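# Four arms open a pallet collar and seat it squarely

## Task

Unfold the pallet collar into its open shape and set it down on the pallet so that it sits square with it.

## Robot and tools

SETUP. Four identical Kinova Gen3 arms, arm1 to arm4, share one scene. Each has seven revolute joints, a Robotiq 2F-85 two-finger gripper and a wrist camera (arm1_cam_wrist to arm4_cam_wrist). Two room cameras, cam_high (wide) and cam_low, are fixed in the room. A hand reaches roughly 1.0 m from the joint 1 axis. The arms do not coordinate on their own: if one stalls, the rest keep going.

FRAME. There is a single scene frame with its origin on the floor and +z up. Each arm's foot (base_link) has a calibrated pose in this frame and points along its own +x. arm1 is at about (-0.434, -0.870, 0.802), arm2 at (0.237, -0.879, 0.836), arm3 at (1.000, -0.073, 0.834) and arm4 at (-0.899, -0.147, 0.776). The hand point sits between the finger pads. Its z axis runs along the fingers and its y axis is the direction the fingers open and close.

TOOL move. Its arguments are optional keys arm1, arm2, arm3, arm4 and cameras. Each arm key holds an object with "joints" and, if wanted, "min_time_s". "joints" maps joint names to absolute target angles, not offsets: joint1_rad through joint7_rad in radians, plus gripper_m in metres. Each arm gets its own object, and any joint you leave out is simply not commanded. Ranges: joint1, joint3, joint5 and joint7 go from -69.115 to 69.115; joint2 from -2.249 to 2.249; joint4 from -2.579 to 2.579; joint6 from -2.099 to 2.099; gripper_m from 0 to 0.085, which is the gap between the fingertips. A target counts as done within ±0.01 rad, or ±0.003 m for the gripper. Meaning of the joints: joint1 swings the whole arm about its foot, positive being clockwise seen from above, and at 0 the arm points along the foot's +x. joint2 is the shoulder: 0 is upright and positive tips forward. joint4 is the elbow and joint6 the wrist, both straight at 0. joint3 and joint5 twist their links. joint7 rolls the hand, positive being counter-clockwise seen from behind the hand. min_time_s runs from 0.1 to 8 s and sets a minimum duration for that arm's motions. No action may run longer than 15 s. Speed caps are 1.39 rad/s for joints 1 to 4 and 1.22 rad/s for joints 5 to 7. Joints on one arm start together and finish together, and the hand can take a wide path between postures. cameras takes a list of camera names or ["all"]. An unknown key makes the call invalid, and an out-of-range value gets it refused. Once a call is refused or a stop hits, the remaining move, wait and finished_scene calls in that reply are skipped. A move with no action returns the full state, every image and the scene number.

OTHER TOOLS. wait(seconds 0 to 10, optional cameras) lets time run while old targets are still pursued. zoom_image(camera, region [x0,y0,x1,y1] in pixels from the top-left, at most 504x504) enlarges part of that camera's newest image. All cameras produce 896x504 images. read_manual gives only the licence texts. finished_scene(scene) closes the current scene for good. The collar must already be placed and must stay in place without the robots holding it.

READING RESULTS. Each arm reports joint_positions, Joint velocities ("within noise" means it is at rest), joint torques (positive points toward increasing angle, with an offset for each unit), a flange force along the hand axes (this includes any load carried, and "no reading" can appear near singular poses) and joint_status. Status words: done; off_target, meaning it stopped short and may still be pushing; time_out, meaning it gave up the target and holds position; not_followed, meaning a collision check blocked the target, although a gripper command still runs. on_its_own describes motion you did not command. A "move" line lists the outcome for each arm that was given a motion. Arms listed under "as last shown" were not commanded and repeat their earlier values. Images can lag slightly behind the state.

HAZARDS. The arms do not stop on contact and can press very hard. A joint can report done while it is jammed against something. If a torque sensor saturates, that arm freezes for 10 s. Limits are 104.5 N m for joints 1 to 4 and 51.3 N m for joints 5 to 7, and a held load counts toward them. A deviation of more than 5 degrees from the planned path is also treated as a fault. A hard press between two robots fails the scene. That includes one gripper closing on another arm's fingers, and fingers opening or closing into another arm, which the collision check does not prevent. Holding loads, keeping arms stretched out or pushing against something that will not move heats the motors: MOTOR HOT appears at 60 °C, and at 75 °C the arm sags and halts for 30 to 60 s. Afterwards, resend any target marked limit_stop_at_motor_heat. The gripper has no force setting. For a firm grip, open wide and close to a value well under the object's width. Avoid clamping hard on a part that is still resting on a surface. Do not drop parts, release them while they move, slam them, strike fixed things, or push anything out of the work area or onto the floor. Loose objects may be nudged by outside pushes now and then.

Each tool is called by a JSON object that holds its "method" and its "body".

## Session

{"method": "move", "body": {}}

Scene clock: 0.00 s.
Joint torques (N m): no reading
Motor temperatures (°C): arm1=[29 34 30 35 42 38 39] | arm2=[30 31 30 38 35 40 39] | arm3=[30 37 31 32 34 42 41] | arm4=[33 38 30 32 37 38 43]
Flange force (N): no reading
Joint velocities: within noise
arm1.joint_positions: joint1_rad=-0.367 joint2_rad=-0.377 joint3_rad=-0.057 joint4_rad=+1.429 joint5_rad=-0.042 joint6_rad=+1.959 joint7_rad=+1.590 gripper_m=+0.085
arm1.joint_status: not commanded
arm1.hand: x=-0.4765 y=-0.7218 z=+1.3267 quat_wxyz=(-0.030, +0.829, -0.555, -0.063) (m; scene frame)
arm2.joint_positions: joint1_rad=+0.431 joint2_rad=-0.325 joint3_rad=-0.121 joint4_rad=+1.564 joint5_rad=-0.059 joint6_rad=+2.061 joint7_rad=+1.315 gripper_m=+0.085
arm2.joint_status: not commanded
arm2.hand: x=+0.2662 y=-0.7709 z=+1.3148 quat_wxyz=(+0.064, +0.528, -0.845, +0.049) (m; scene frame)
arm3.joint_positions: joint1_rad=+0.096 joint2_rad=-0.467 joint3_rad=-0.112 joint4_rad=+1.431 joint5_rad=-0.009 joint6_rad=+1.934 joint7_rad=+1.197 gripper_m=+0.085
arm3.joint_status: not commanded
arm3.hand: x=+0.8569 y=-0.0903 z=+1.3719 quat_wxyz=(-0.012, -0.988, +0.093, +0.121) (m; scene frame)
arm4.joint_positions: joint1_rad=-0.491 joint2_rad=-0.360 joint3_rad=-0.101 joint4_rad=+1.548 joint5_rad=-0.046 joint6_rad=+1.971 joint7_rad=+1.689 gripper_m=+0.085
arm4.joint_status: not commanded
arm4.hand: x=-0.7613 y=-0.1078 z=+1.2588 quat_wxyz=(+0.016, +0.203, -0.979, +0.002) (m; scene frame)
pictures: arm1_cam_wrist, arm2_cam_wrist, arm3_cam_wrist, arm4_cam_wrist, cam_high, cam_low

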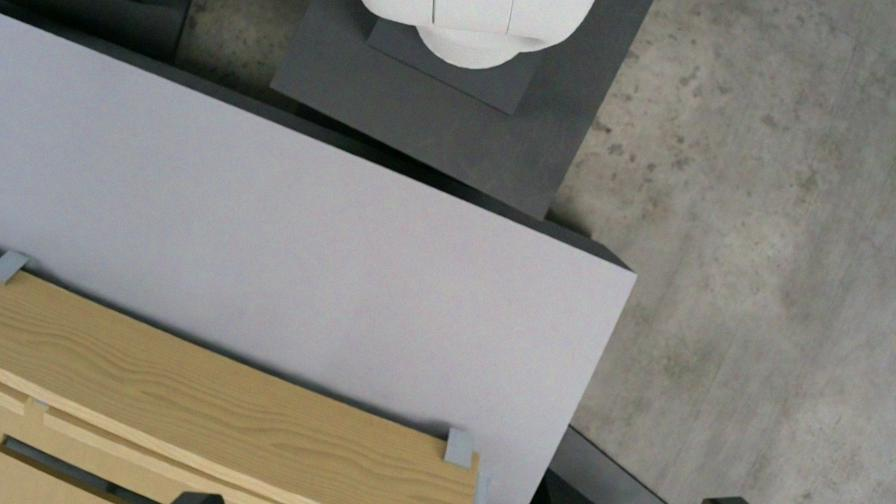

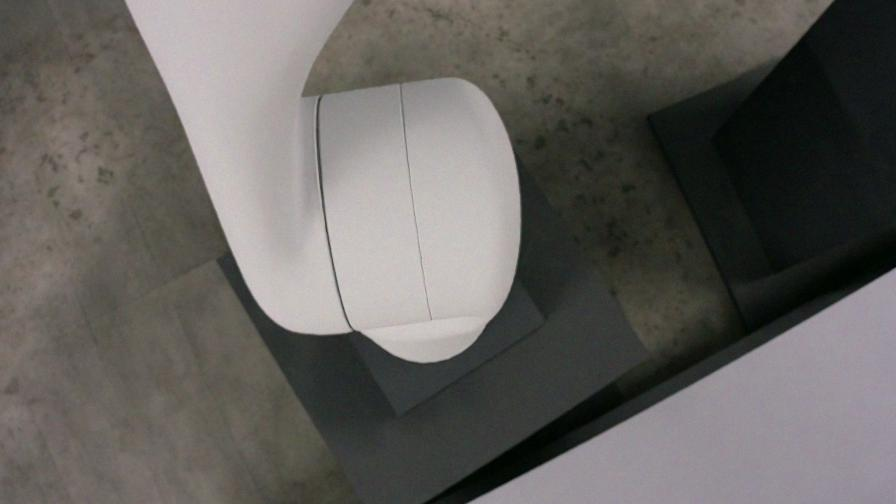

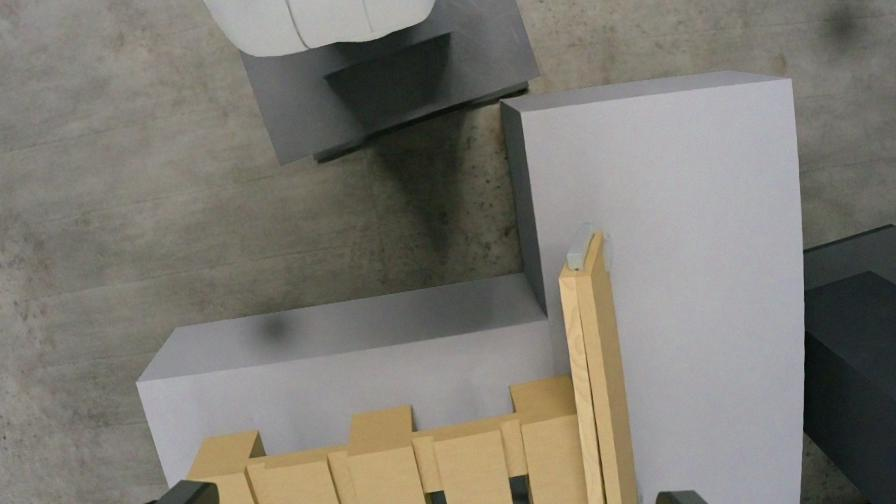

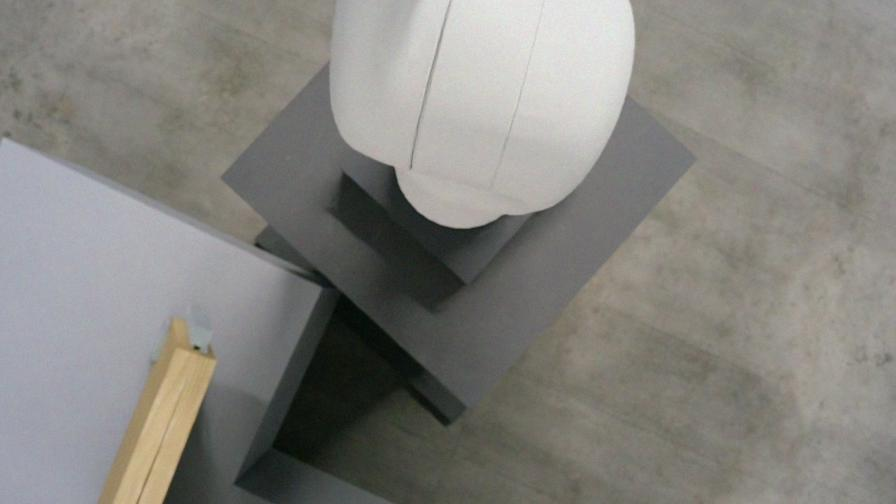

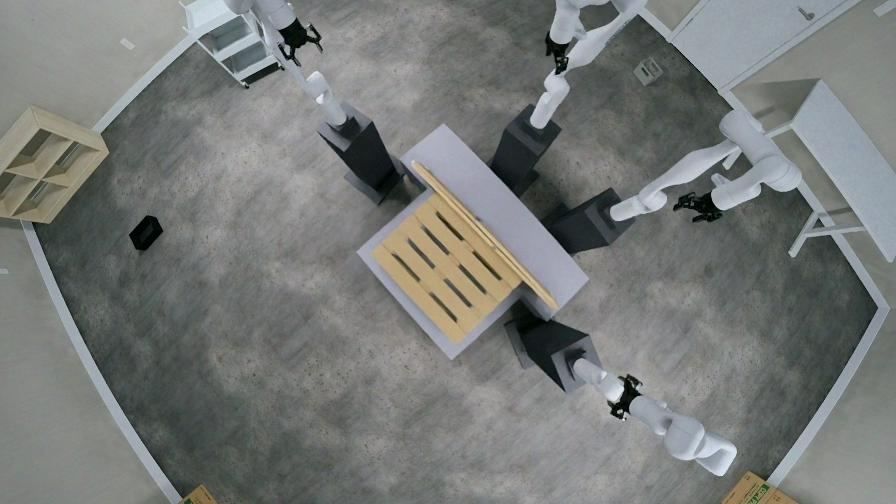

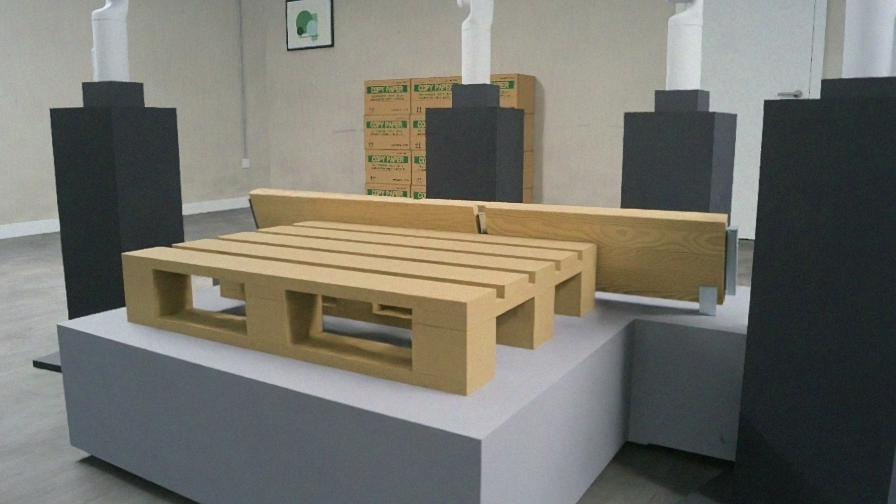

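{"method": "zoom_image", "body": {"camera": "cam_high", "region": [400, 150, 570, 320]}}

{"method": "zoom_image", "body": {"camera": "cam_low", "region": [230, 170, 510, 330]}}

{"method": "zoom_image", "body": {"camera": "cam_low", "region": [460, 170, 770, 330]}}

Scaled by 2.965 from the camera's 896x504 image, which has a finer 1280x720 frame.

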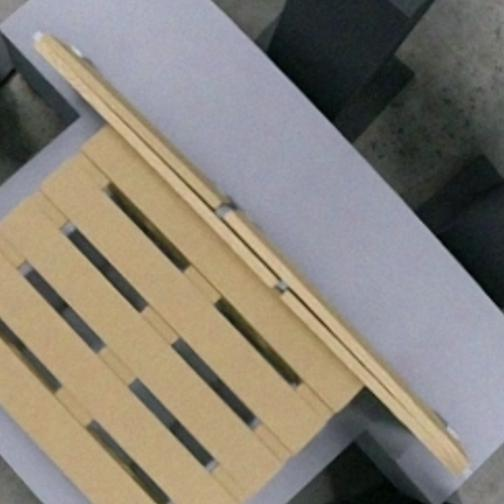

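Scaled by 1.800 from the camera's 896x504 image, which has a finer 1280x720 frame.

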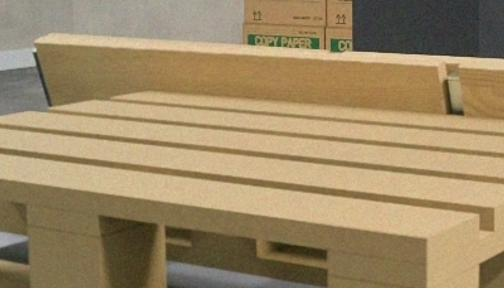

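Scaled by 1.626 from the camera's 896x504 image, which has a finer 1280x720 frame.

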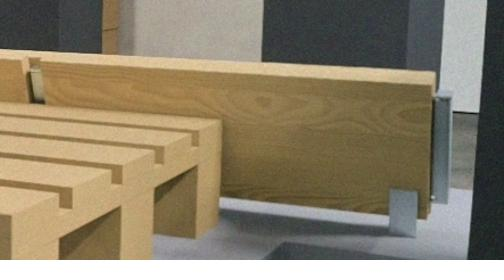

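{"method": "move", "body": {"arm1": {"joints": {"joint1_rad": 0.2013, "joint2_rad": 1.0083, "joint3_rad": 0, "joint4_rad": 1.2516, "joint5_rad": 0, "joint6_rad": 0.8817, "joint7_rad": 1.8414}, "min_time_s": 3}, "arm2": {"joints": {"joint1_rad": -0.1779, "joint2_rad": 1.0568, "joint3_rad": 0, "joint4_rad": 1.2726, "joint5_rad": 0, "joint6_rad": 0.8122, "joint7_rad": 1.2967}, "min_time_s": 3}, "arm3": {"joints": {"joint1_rad": -0.344, "joint2_rad": 0.9145, "joint3_rad": 0, "joint4_rad": 1.6552, "joint5_rad": 0, "joint6_rad": 0.5719, "joint7_rad": 1.054}, "min_time_s": 3}, "arm4": {"joints": {"joint1_rad": -0.0033, "joint2_rad": 0.6959, "joint3_rad": 0, "joint4_rad": 1.923, "joint5_rad": 0, "joint6_rad": 0.5227, "joint7_rad": 1.879}, "min_time_s": 3}, "cameras": ["all"]}}

Scene clock: 244.93 s.
Joint torques (N m): arm1=[0.04 -25.98 0.48 -7.33 0.09 -0.05 -0.23] | arm2=[-0.44 -24.58 0.42 -8.53 -0.11 -0.08 -0.18] | arm3=[0.98 -22.11 -0.66 -4.15 0.01 0.45 0.46] | arm4=[0.64 -17.76 0.9 -3.72 -0.03 0.12 -0.17]
Motor temperatures (°C): arm1=[29 34 30 35 42 38 39] | arm2=[30 31 30 39 35 40 39] | arm3=[30 35 31 32 34 42 41] | arm4=[33 37 30 32 37 38 43]
Flange force (N): arm1=[-2.1 -0.6 3.2] | arm2=[7.8 -2.7 0.9] | arm3=[-1.2 4.1 3.1] | arm4=[-2.7 -0.6 0.6]
move: arm1 done; arm2 done; arm3 done; arm4 done
Joint velocities: within noise
arm1.joint_positions: joint1_rad=+0.201 joint2_rad=+1.008 joint3_rad=+0.000 joint4_rad=+1.252 joint5_rad=+0.000 joint6_rad=+0.882 joint7_rad=+1.841 gripper_m=+0.085
arm1.joint_status: all done
arm1.hand: x=-0.2507 y=-0.2995 z=+0.8017 quat_wxyz=(+0.001, +0.707, -0.707, -0.006) (m; scene frame)
arm2.joint_positions: joint1_rad=-0.178 joint2_rad=+1.057 joint3_rad=+0.000 joint4_rad=+1.273 joint5_rad=+0.000 joint6_rad=+0.812 joint7_rad=+1.297 gripper_m=+0.085
arm2.joint_status: all done
arm2.hand: x=+0.0991 y=-0.3000 z=+0.8032 quat_wxyz=(+0.002, +0.707, -0.707, -0.004) (m; scene frame)
arm3.joint_positions: joint1_rad=-0.344 joint2_rad=+0.914 joint3_rad=+0.000 joint4_rad=+1.655 joint5_rad=+0.000 joint6_rad=+0.572 joint7_rad=+1.054 gripper_m=+0.085
arm3.joint_status: all done
arm3.hand: x=+0.5498 y=-0.2999 z=+0.7995 quat_wxyz=(+0.001, -1.000, +0.000, +0.000) (m; scene frame)
arm4.joint_positions: joint1_rad=-0.003 joint2_rad=+0.696 joint3_rad=+0.000 joint4_rad=+1.923 joint5_rad=+0.000 joint6_rad=+0.523 joint7_rad=+1.879 gripper_m=+0.085
arm4.joint_status: all done
arm4.hand: x=-0.5000 y=-0.2995 z=+0.7978 quat_wxyz=(+0.005, +0.000, -1.000, +0.006) (m; scene frame)
pictures: arm1_cam_wrist, arm2_cam_wrist, arm3_cam_wrist, arm4_cam_wrist, cam_high, cam_low

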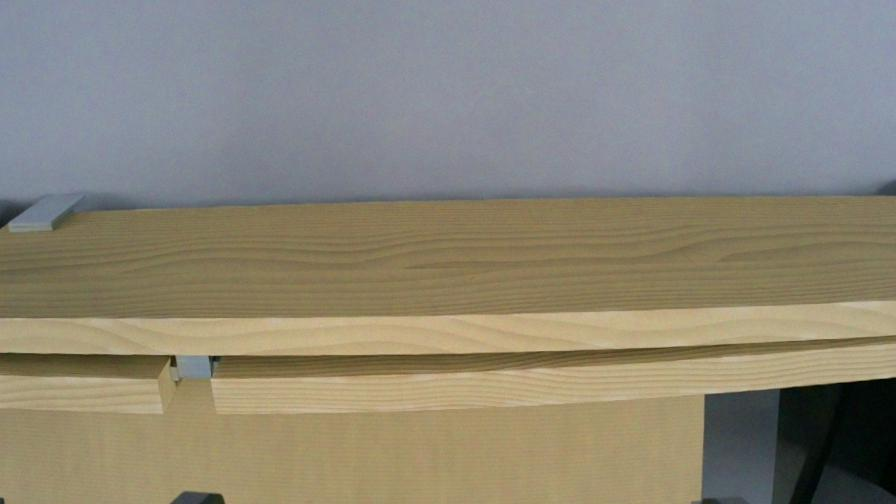

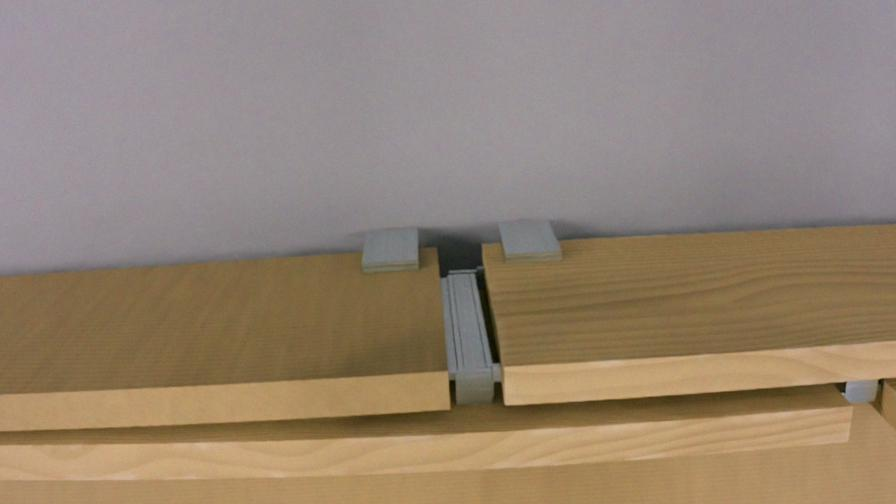

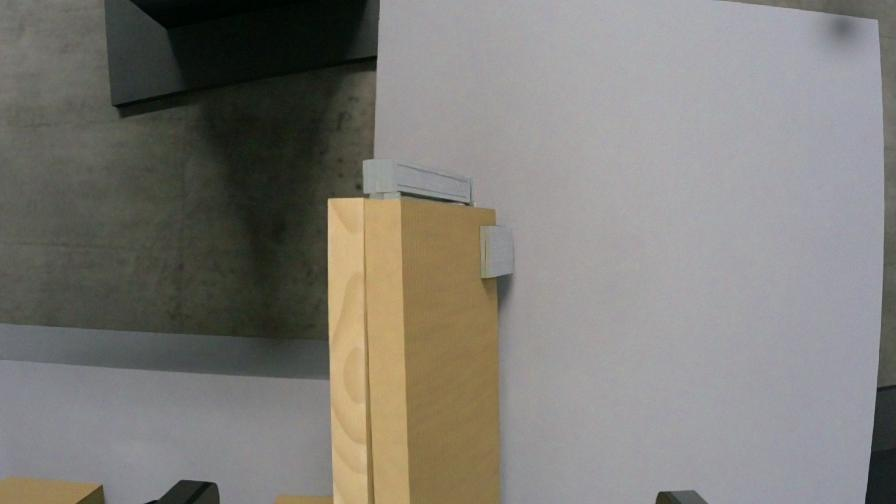

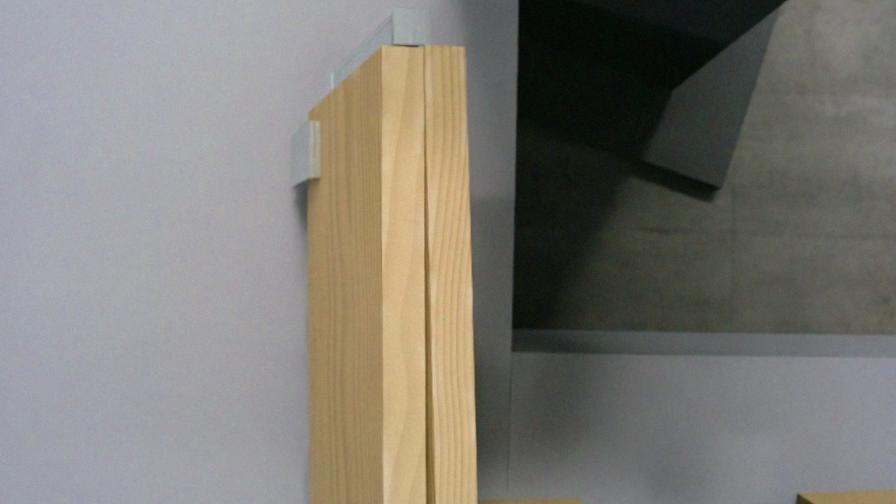

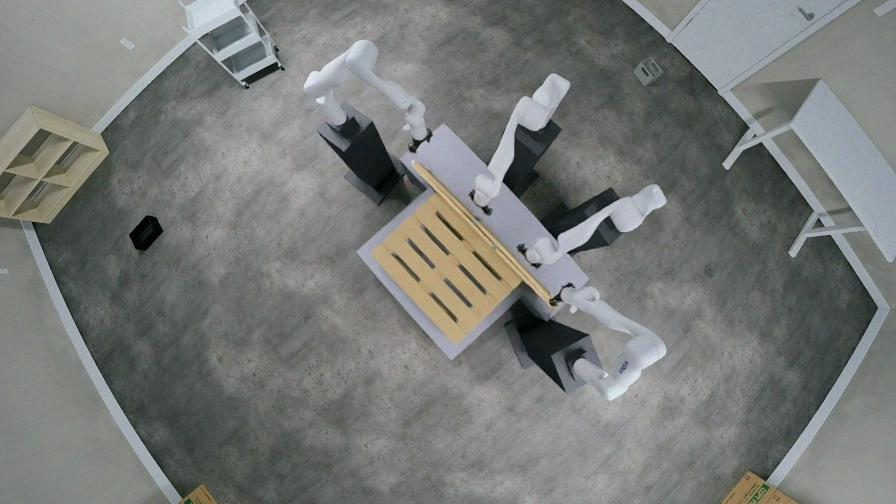

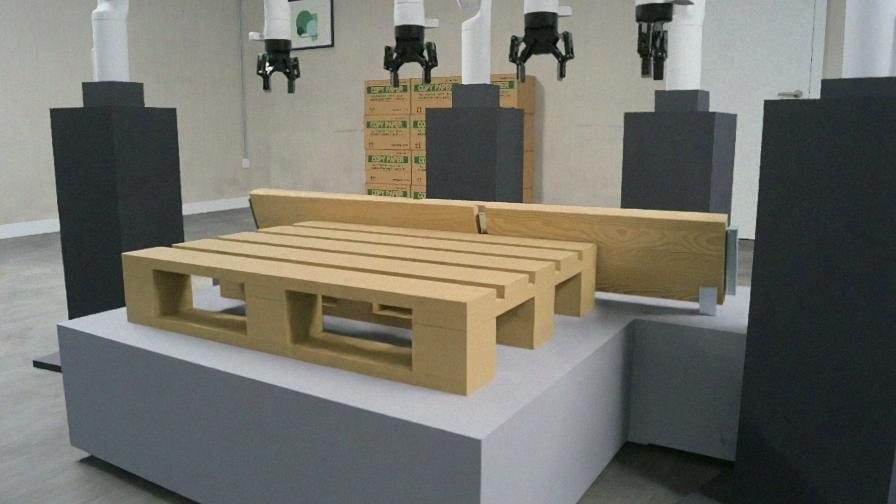

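{"method": "zoom_image", "body": {"camera": "arm2_cam_wrist", "region": [360, 220, 620, 500]}}

{"method": "zoom_image", "body": {"camera": "arm2_cam_wrist", "region": [700, 300, 896, 504]}}

{"method": "zoom_image", "body": {"camera": "arm1_cam_wrist", "region": [60, 280, 320, 504]}}

Scaled by 1.800 from the camera's 896x504 image, which has a finer 1280x720 frame.

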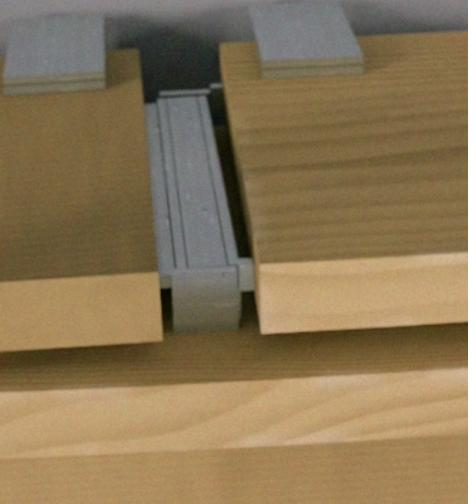

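Scaled by 2.471 from the camera's 896x504 image, which has a finer 1280x720 frame.

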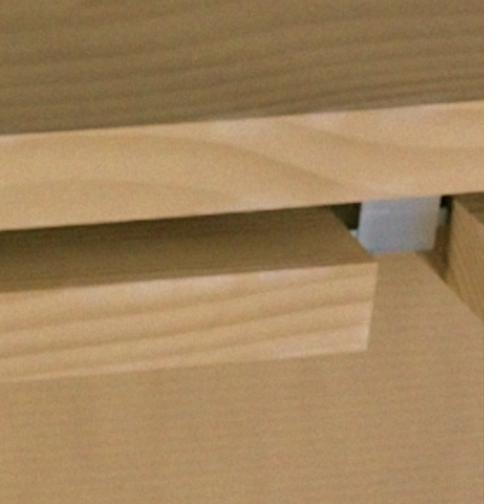

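Scaled by 1.938 from the camera's 896x504 image, which has a finer 1280x720 frame.

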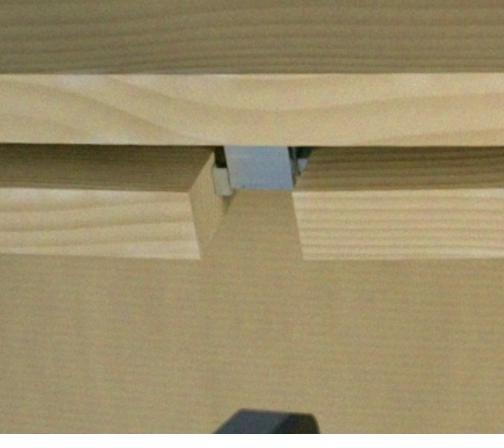

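{"method": "zoom_image", "body": {"camera": "arm3_cam_wrist", "region": [120, 420, 300, 504]}}

{"method": "zoom_image", "body": {"camera": "arm1_cam_wrist", "region": [640, 440, 800, 504]}}

{"method": "zoom_image", "body": {"camera": "cam_low", "region": [370, 0, 600, 100]}}

Scaled by 2.800 from the camera's 896x504 image, which has a finer 1280x720 frame.

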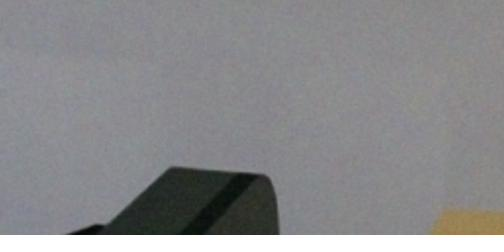

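Scaled by 3.150 from the camera's 896x504 image, which has a finer 1280x720 frame.

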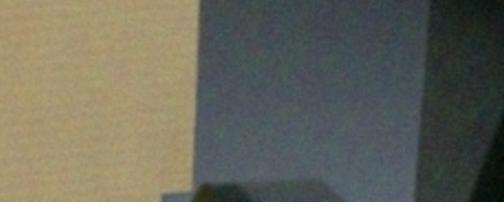

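Scaled by 2.191 from the camera's 896x504 image, which has a finer 1280x720 frame.

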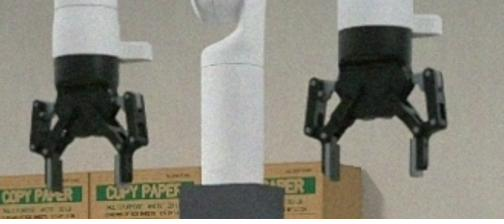

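{"method": "move", "body": {"arm2": {"joints": {"joint1_rad": -0.257, "joint2_rad": 1.264, "joint4_rad": 1.1591, "joint6_rad": 0.7185, "joint7_rad": 2.7884, "gripper_m": 0.085}, "min_time_s": 2.5}, "cameras": ["arm2_cam_wrist"]}}

Scene clock: 402.50 s.
Joint torques (N m): arm1=[-0.01 -25.94 0.48 -7.3 0.15 -0.03 -0.23] | arm2=[-0.48 -25.62 0.51 -7.98 -0.03 -0.14 -0.19] | arm3=[0.98 -22.14 -0.64 -4.16 0.02 0.43 0.47] | arm4=[0.64 -17.87 0.95 -3.68 -0.11 0.12 -0.17]
Motor temperatures (°C): arm1=[29 36 30 35 42 38 39] | arm2=[30 33 30 39 35 40 39] | arm3=[30 36 31 32 33 42 41] | arm4=[33 38 30 32 37 38 43]
Flange force (N): arm1=[-2.1 -0.7 3.2] | arm2=[3.6 8.2 -0.8] | arm3=[-1.2 4.2 3.1] | arm4=[-2.9 -0.7 0.9]
move: arm2 done
Joint velocities: within noise
arm1, arm3, arm4: as last shown
arm1.hand: x=-0.2507 y=-0.2995 z=+0.8016 quat_wxyz=(+0.001, +0.707, -0.707, -0.005) (m; scene frame)
arm2.joint_positions: joint1_rad=-0.257 joint2_rad=+1.264 joint3_rad=+0.000 joint4_rad=+1.159 joint5_rad=+0.000 joint6_rad=+0.719 joint7_rad=+2.788 gripper_m=+0.085
arm2.joint_status: all done
arm2.hand: x=+0.0483 y=-0.2998 z=+0.7033 quat_wxyz=(-0.001, +1.000, +0.000, -0.004) (m; scene frame)
pictures: arm2_cam_wrist

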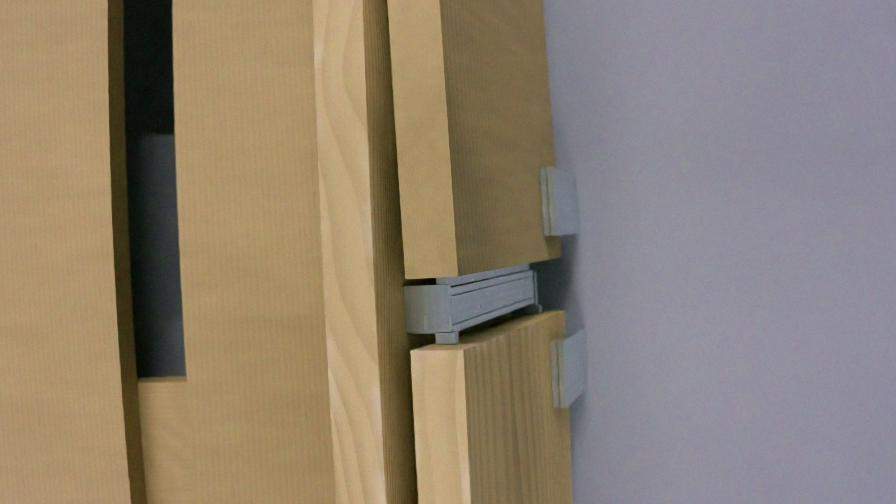

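{"method": "move", "body": {"arm2": {"joints": {"joint1_rad": -0.2652, "joint2_rad": 1.5418, "joint4_rad": 1.0127, "joint6_rad": 0.5871, "joint7_rad": 2.8212, "gripper_m": 0.06}, "min_time_s": 2}, "cameras": ["arm2_cam_wrist", "cam_low"]}}

Scene clock: 492.20 s.
Joint torques (N m): arm1=[-0.07 -25.92 0.42 -7.33 0.16 0.03 -0.24] | arm2=[-0.5 -25.66 0.56 -7 -0.04 -0.16 -0.18] | arm3=[0.96 -22.13 -0.63 -4.16 0.01 0.45 0.47] | arm4=[0.63 -17.86 1 -3.73 0.01 0.15 -0.11]
Motor temperatures (°C): arm1=[29 36 30 35 42 38 39] | arm2=[30 33 30 38 35 40 39] | arm3=[30 36 31 32 33 42 41] | arm4=[33 38 30 32 37 38 43]
Flange force (N): arm1=[-1.7 -0.7 3.3] | arm2=[3.4 8.5 -3.0] | arm3=[-1.2 4.1 3.1] | arm4=[-2.7 -0.5 1.0]
move: arm2 done
Joint velocities: within noise
arm1, arm3, arm4: as last shown
arm2.joint_positions: joint1_rad=-0.265 joint2_rad=+1.542 joint3_rad=+0.000 joint4_rad=+1.013 joint5_rad=+0.000 joint6_rad=+0.587 joint7_rad=+2.821 gripper_m=+0.060
arm2.joint_status: all done
arm2.hand: x=+0.0471 y=-0.3134 z=+0.5634 quat_wxyz=(-0.001, +1.000, +0.021, -0.004) (m; scene frame)
pictures: arm2_cam_wrist, cam_low

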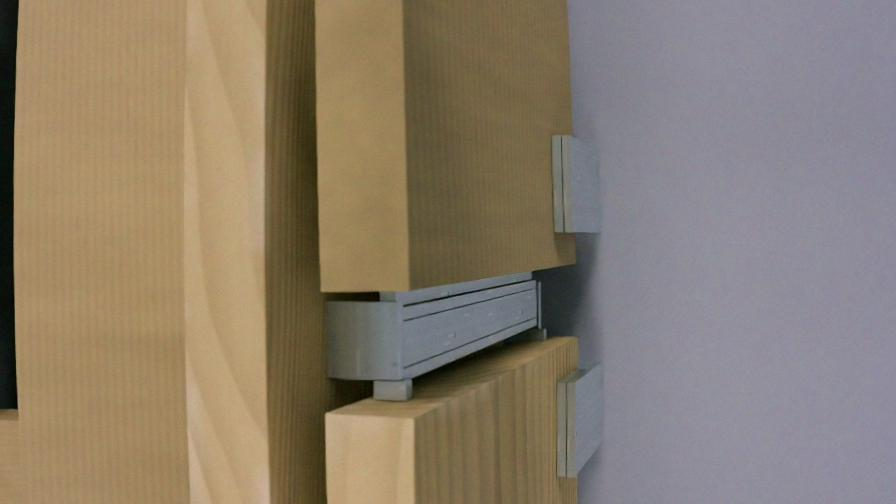

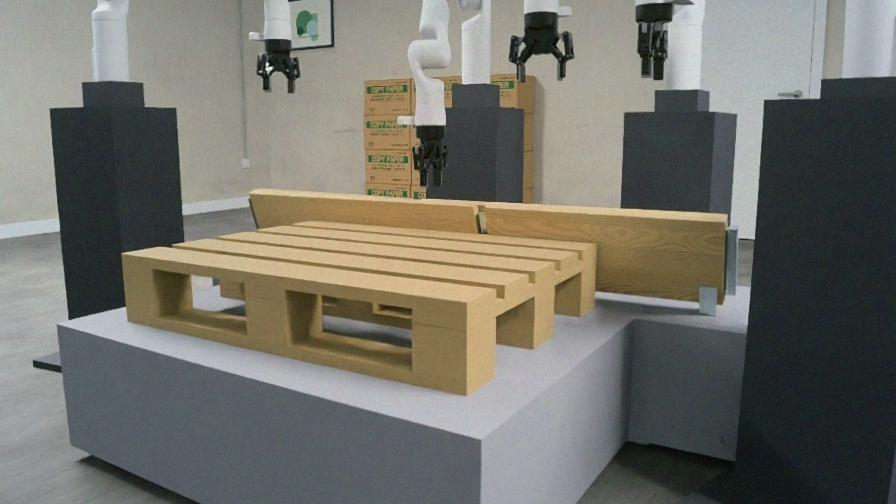

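{"method": "zoom_image", "body": {"camera": "arm2_cam_wrist", "region": [200, 404, 420, 504]}}

{"method": "zoom_image", "body": {"camera": "cam_low", "region": [380, 110, 500, 220]}}

Scaled by 2.291 from the camera's 896x504 image, which has a finer 1280x720 frame.

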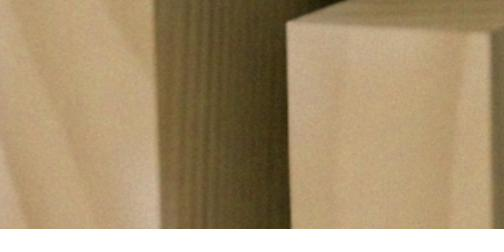

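Scaled by 4.200 from the camera's 896x504 image, which has a finer 1280x720 frame.

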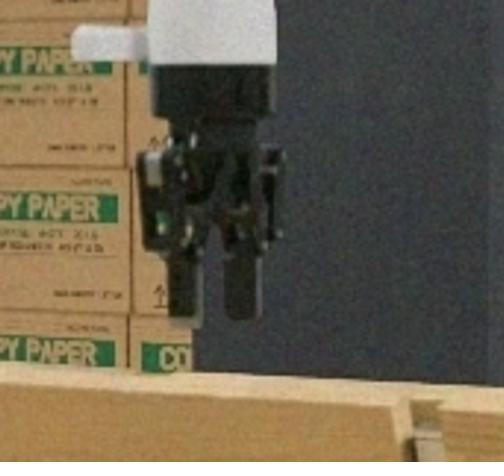

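{"method": "move", "body": {"arm2": {"joints": {"joint2_rad": 1.6014, "joint4_rad": 0.9531, "joint6_rad": 0.5871}, "min_time_s": 1.5}}}

{"method": "move", "body": {"arm2": {"joints": {"joint2_rad": 1.6136, "joint4_rad": 0.9398, "joint6_rad": 0.5881}, "min_time_s": 1}, "cameras": ["arm2_cam_wrist"]}}

{"method": "move", "body": {"arm2": {"joints": {"joint2_rad": 1.6222, "joint4_rad": 0.9306, "joint6_rad": 0.5888}, "min_time_s": 1}, "cameras": ["arm2_cam_wrist", "cam_low"]}}

Scene clock: 542.47 s.
Joint torques (N m): arm1=[0.04 -26.02 0.37 -7.34 0.12 -0.04 -0.26] | arm2=[-0.5 -25.59 0.53 -6.99 -0.01 -0.11 -0.21] | arm3=[0.99 -22.1 -0.64 -4.14 0 0.45 0.46] | arm4=[0.62 -17.82 0.99 -3.75 -0.07 0.15 -0.16]
Motor temperatures (°C): arm1=[29 36 30 35 42 38 39] | arm2=[30 33 30 38 35 40 39] | arm3=[30 36 31 32 33 42 41] | arm4=[33 38 30 32 37 38 43]
Flange force (N): arm1=[-2.1 -0.7 3.3] | arm2=[3.6 9.1 -3.7] | arm3=[-1.2 4.2 3.1] | arm4=[-2.5 -0.6 0.8]
move: arm2 done
Joint velocities: within noise
arm1, arm3, arm4: as last shown
arm2.joint_positions: joint1_rad=-0.265 joint2_rad=+1.601 joint3_rad=+0.000 joint4_rad=+0.953 joint5_rad=+0.000 joint6_rad=+0.587 joint7_rad=+2.821 gripper_m=+0.060
arm2.joint_status: all done
arm2.hand: x=+0.0469 y=-0.3134 z=+0.5383 quat_wxyz=(-0.001, +1.000, +0.021, -0.004) (m; scene frame)
pictures: none

Scene clock: 543.77 s.
Joint torques (N m): arm1=[0.05 -25.94 0.42 -7.3 0.14 -0.02 -0.24] | arm2=[-0.49 -25.56 0.53 -6.97 -0.03 -0.14 -0.18] | arm3=[0.94 -22.09 -0.62 -4.16 -0.01 0.44 0.47] | arm4=[0.63 -17.84 0.9 -3.75 -0.07 0.13 -0.16]
Motor temperatures (°C): arm1=[29 36 30 35 42 38 39] | arm2=[30 33 30 38 35 40 39] | arm3=[30 36 31 32 33 42 41] | arm4=[33 38 30 32 37 38 43]
Flange force (N): arm1=[-2.1 -0.6 3.2] | arm2=[3.5 9.0 -3.8] | arm3=[-1.2 4.0 3.0] | arm4=[-2.6 -0.6 0.9]
move: arm2 done
Joint velocities: within noise
arm1, arm3, arm4: as last shown
arm2.joint_positions: joint1_rad=-0.265 joint2_rad=+1.614 joint3_rad=+0.000 joint4_rad=+0.940 joint5_rad=+0.000 joint6_rad=+0.588 joint7_rad=+2.821 gripper_m=+0.060
arm2.joint_status: all done
arm2.hand: x=+0.0468 y=-0.3133 z=+0.5334 quat_wxyz=(-0.001, +1.000, +0.021, -0.004) (m; scene frame)
pictures: arm2_cam_wrist

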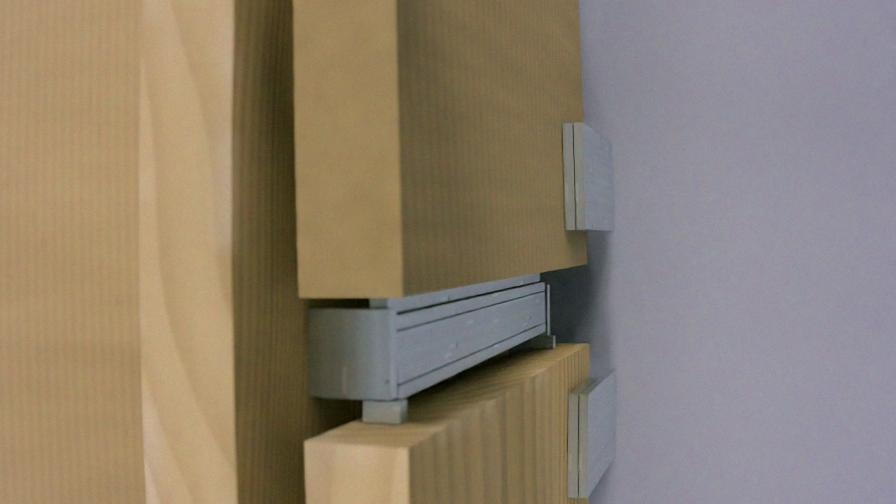

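Scene clock: 545.03 s.
Joint torques (N m): arm1=[0.02 -25.91 0.51 -7.25 0.12 -0.04 -0.25] | arm2=[-0.48 -25.57 0.52 -7 -0.05 -0.1 -0.19] | arm3=[1 -22.08 -0.66 -4.12 0.03 0.44 0.45] | arm4=[0.64 -17.79 0.94 -3.71 -0.06 0.15 -0.17]
Motor temperatures (°C): arm1=[29 36 30 35 42 38 39] | arm2=[30 33 30 38 35 40 39] | arm3=[30 36 31 32 33 42 41] | arm4=[33 38 30 32 37 38 43]
Flange force (N): arm1=[-2.3 -0.8 3.1] | arm2=[3.6 9.3 -3.9] | arm3=[-1.2 4.2 3.0] | arm4=[-2.6 -0.6 0.8]
move: arm2 done
Joint velocities: within noise
arm1, arm3, arm4: as last shown
arm2.joint_positions: joint1_rad=-0.265 joint2_rad=+1.622 joint3_rad=+0.000 joint4_rad=+0.931 joint5_rad=+0.000 joint6_rad=+0.589 joint7_rad=+2.821 gripper_m=+0.060
arm2.joint_status: all done
arm2.hand: x=+0.0468 y=-0.3133 z=+0.5298 quat_wxyz=(-0.001, +1.000, +0.021, -0.004) (m; scene frame)
pictures: arm2_cam_wrist, cam_low

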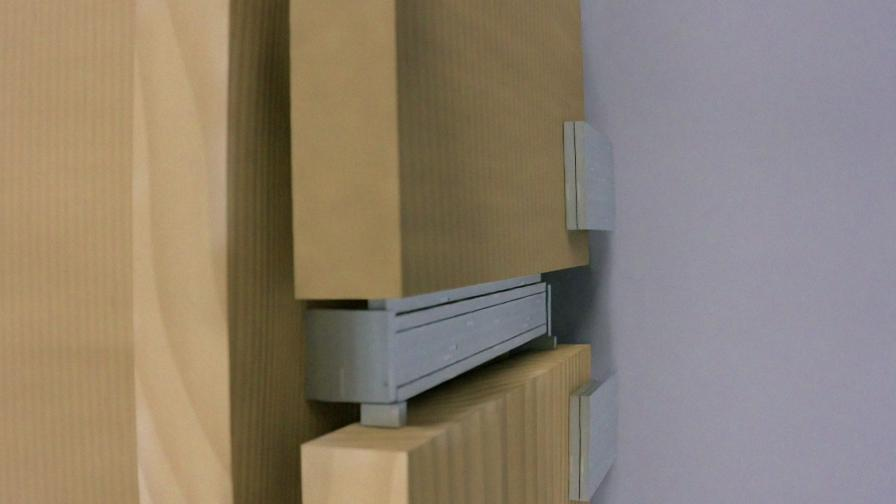

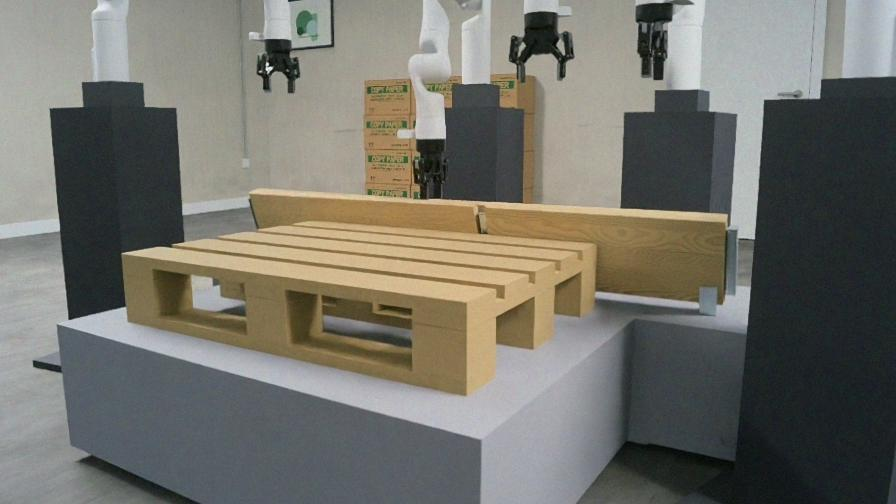

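{"method": "move", "body": {"arm2": {"joints": {"joint2_rad": 1.6308, "joint4_rad": 0.9213, "joint6_rad": 0.5894}, "min_time_s": 1}}}

{"method": "move", "body": {"arm2": {"joints": {"joint2_rad": 1.6382, "joint4_rad": 0.9133, "joint6_rad": 0.5901}, "min_time_s": 1}, "cameras": ["cam_low"]}}

{"method": "zoom_image", "body": {"camera": "cam_low", "region": [380, 130, 500, 250]}}

Scene clock: 556.37 s.
Joint torques (N m): arm1=[0.03 -26.01 0.5 -7.33 0.13 0 -0.22] | arm2=[-0.88 -18.6 0 -8.33 -0.04 -2.5 -0.03] | arm3=[0.99 -22.11 -0.63 -4.13 0.02 0.46 0.45] | arm4=[0.66 -17.82 1.01 -3.77 -0.06 0.16 -0.18]
Motor temperatures (°C): arm1=[29 36 30 35 42 38 39] | arm2=[30 34 30 38 35 40 39] | arm3=[30 36 31 32 33 42 41] | arm4=[33 38 30 32 37 38 43]
Flange force (N): arm1=[-2.0 -0.6 3.4] | arm2=[6.7 18.4 -24.3] | arm3=[-1.2 4.2 3.1] | arm4=[-2.5 -0.5 0.9]
move: arm2 done
Joint velocities: within noise
arm1, arm3, arm4: as last shown
arm2.joint_positions: joint1_rad=-0.265 joint2_rad=+1.631 joint3_rad=+0.000 joint4_rad=+0.921 joint5_rad=+0.000 joint6_rad=+0.589 joint7_rad=+2.821 gripper_m=+0.060
arm2.joint_status: all done
arm2.hand: x=+0.0468 y=-0.3133 z=+0.5264 quat_wxyz=(-0.001, +1.000, +0.021, -0.004) (m; scene frame)
pictures: none

Scene clock: 557.63 s.
Joint torques (N m): arm1=[-0.02 -25.92 0.48 -7.34 0.14 -0.06 -0.19] | arm2=[-1.42 -2.7 -0.94 -6.48 -0.27 -4.27 0.12] | arm3=[1 -22.11 -0.64 -4.14 0.03 0.44 0.45] | arm4=[0.61 -17.87 1.04 -3.78 -0.08 0.16 -0.16]
Motor temperatures (°C): arm1=[29 36 30 35 42 38 39] | arm2=[30 33 30 38 35 40 39] | arm3=[30 36 31 32 33 42 41] | arm4=[33 38 30 32 37 38 43]
Flange force (N): arm1=[-1.9 -0.6 3.1] | arm2=[9.8 26.9 -58.6] | arm3=[-1.2 4.2 3.0] | arm4=[-2.5 -0.6 1.0]
move: arm2 done
Joint velocities: within noise
arm1, arm3, arm4: as last shown
arm2.joint_positions: joint1_rad=-0.265 joint2_rad=+1.638 joint3_rad=+0.000 joint4_rad=+0.913 joint5_rad=+0.000 joint6_rad=+0.590 joint7_rad=+2.821 gripper_m=+0.060
arm2.joint_status: all done
arm2.hand: x=+0.0468 y=-0.3133 z=+0.5234 quat_wxyz=(-0.001, +1.000, +0.021, -0.004) (m; scene frame)
pictures: cam_low

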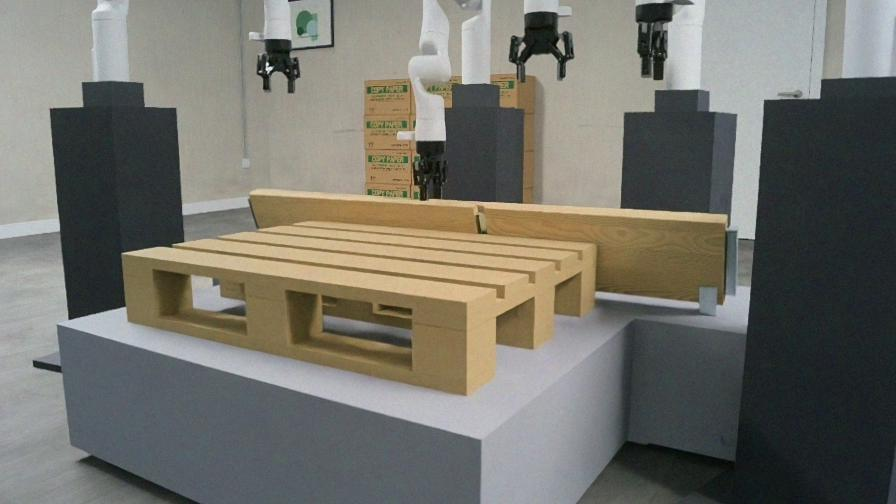

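Scaled by 4.200 from the camera's 896x504 image, which has a finer 1280x720 frame.

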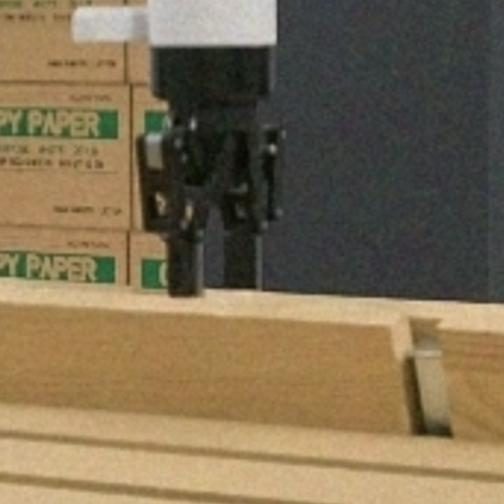

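{"method": "move", "body": {"arm2": {"joints": {"joint2_rad": 1.6222, "joint4_rad": 0.9306, "joint6_rad": 0.5888}, "min_time_s": 1}}}

{"method": "move", "body": {"arm1": {"joints": {"joint1_rad": 0.3380, "joint2_rad": 1.0803, "joint4_rad": 1.0768, "joint6_rad": 0.9845, "joint7_rad": 1.9781, "gripper_m": 0.03}, "min_time_s": 2}, "cameras": ["arm1_cam_wrist"]}}

Scene clock: 583.47 s.
Joint torques (N m): arm1=[-0.04 -26.04 0.45 -7.29 0.15 -0.05 -0.21] | arm2=[-0.5 -25.63 0.56 -6.98 -0.04 -0.12 -0.19] | arm3=[0.97 -22.11 -0.64 -4.13 0.04 0.45 0.44] | arm4=[0.58 -17.86 0.93 -3.75 -0.03 0.15 -0.14]
Motor temperatures (°C): arm1=[29 36 30 35 42 38 39] | arm2=[30 33 30 38 35 40 39] | arm3=[30 36 31 32 33 42 41] | arm4=[33 38 30 32 37 38 43]
Flange force (N): arm1=[-2.3 -0.8 3.3] | arm2=[3.6 9.1 -3.7] | arm3=[-1.3 4.1 3.1] | arm4=[-2.6 -0.6 0.9]
move: arm2 done
Joint velocities: within noise
arm1.joint_positions: joint1_rad=+0.201 joint2_rad=+1.008 joint3_rad=+0.000 joint4_rad=+1.252 joint5_rad=+0.000 joint6_rad=+0.882 joint7_rad=+1.841 gripper_m=+0.085
arm1.joint_status: not commanded
arm1.hand: x=-0.2507 y=-0.2995 z=+0.8016 quat_wxyz=(+0.001, +0.707, -0.707, -0.005) (m; scene frame)
arm2.joint_positions: joint1_rad=-0.265 joint2_rad=+1.622 joint3_rad=+0.000 joint4_rad=+0.931 joint5_rad=+0.000 joint6_rad=+0.589 joint7_rad=+2.821 gripper_m=+0.060
arm2.joint_status: all done
arm2.hand: x=+0.0468 y=-0.3133 z=+0.5298 quat_wxyz=(-0.001, +1.000, +0.021, -0.004) (m; scene frame)
arm3.joint_positions: joint1_rad=-0.344 joint2_rad=+0.914 joint3_rad=+0.000 joint4_rad=+1.655 joint5_rad=+0.000 joint6_rad=+0.572 joint7_rad=+1.054 gripper_m=+0.085
arm3.joint_status: not commanded
arm3.hand: x=+0.5498 y=-0.2999 z=+0.7995 quat_wxyz=(+0.001, -1.000, +0.000, +0.000) (m; scene frame)
arm4.joint_positions: joint1_rad=-0.003 joint2_rad=+0.696 joint3_rad=+0.000 joint4_rad=+1.923 joint5_rad=+0.000 joint6_rad=+0.523 joint7_rad=+1.879 gripper_m=+0.085
arm4.joint_status: not commanded
arm4.hand: x=-0.5000 y=-0.2995 z=+0.7978 quat_wxyz=(+0.005, +0.000, -1.000, +0.006) (m; scene frame)
pictures: none

Scene clock: 585.77 s.
Joint torques (N m): arm1=[0.04 -27.28 0.44 -7.93 0.11 0.02 -0.2] | arm2=[-0.48 -25.6 0.55 -6.99 -0.02 -0.11 -0.17] | arm3=[0.97 -22.1 -0.64 -4.17 0.02 0.44 0.45] | arm4=[0.63 -17.83 1.02 -3.74 -0.08 0.17 -0.14]
Motor temperatures (°C): arm1=[29 36 30 35 42 38 39] | arm2=[30 33 30 38 35 40 39] | arm3=[30 36 31 32 33 42 41] | arm4=[33 38 30 32 37 38 43]
Flange force (N): arm1=[-1.9 -0.8 3.2] | arm2=[3.6 9.2 -3.8] | arm3=[-1.2 4.1 3.0] | arm4=[-2.6 -0.5 0.9]
move: arm1 done
Joint velocities: within noise
arm1.joint_positions: joint1_rad=+0.338 joint2_rad=+1.080 joint3_rad=+0.000 joint4_rad=+1.077 joint5_rad=+0.000 joint6_rad=+0.984 joint7_rad=+1.978 gripper_m=+0.030
arm1.joint_status: all done
arm1.hand: x=-0.1611 y=-0.2982 z=+0.8006 quat_wxyz=(+0.001, +0.707, -0.707, -0.005) (m; scene frame)
arm2, arm3, arm4: as last shown
pictures: arm1_cam_wrist

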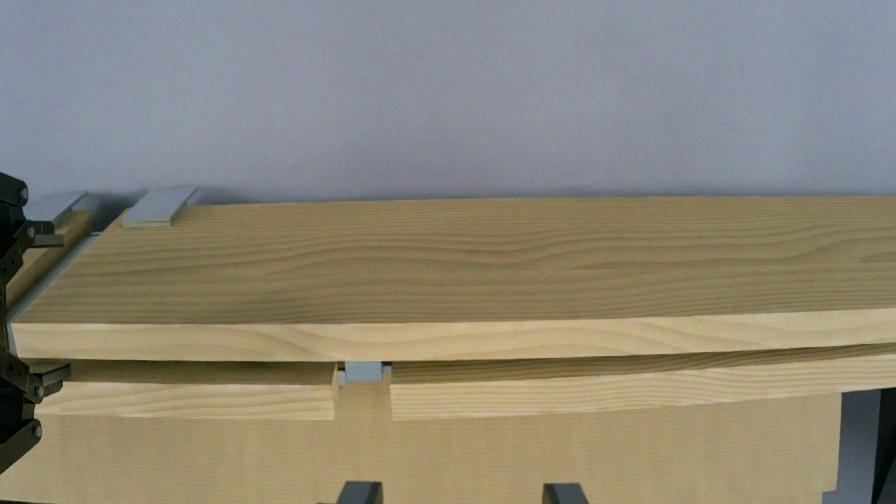

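{"method": "zoom_image", "body": {"camera": "arm1_cam_wrist", "region": [0, 160, 220, 500]}}

Scaled by 1.482 from the camera's 896x504 image, which has a finer 1280x720 frame.

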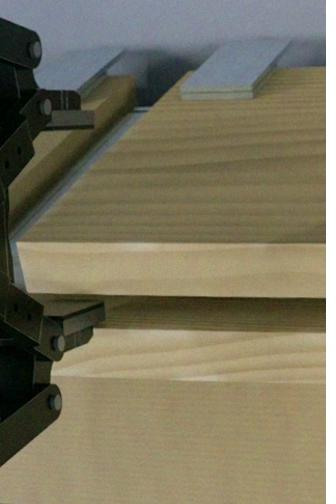

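{"method": "zoom_image", "body": {"camera": "arm1_cam_wrist", "region": [0, 340, 110, 430]}}

Scaled by 4.582 from the camera's 896x504 image, which has a finer 1280x720 frame.

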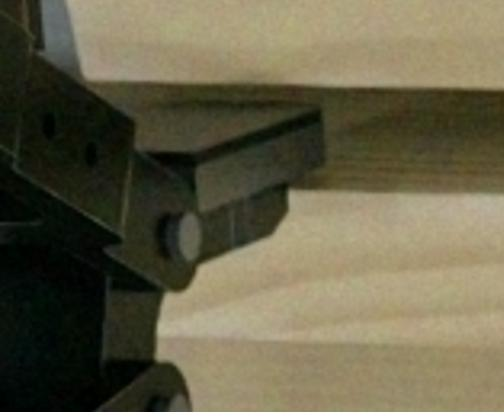

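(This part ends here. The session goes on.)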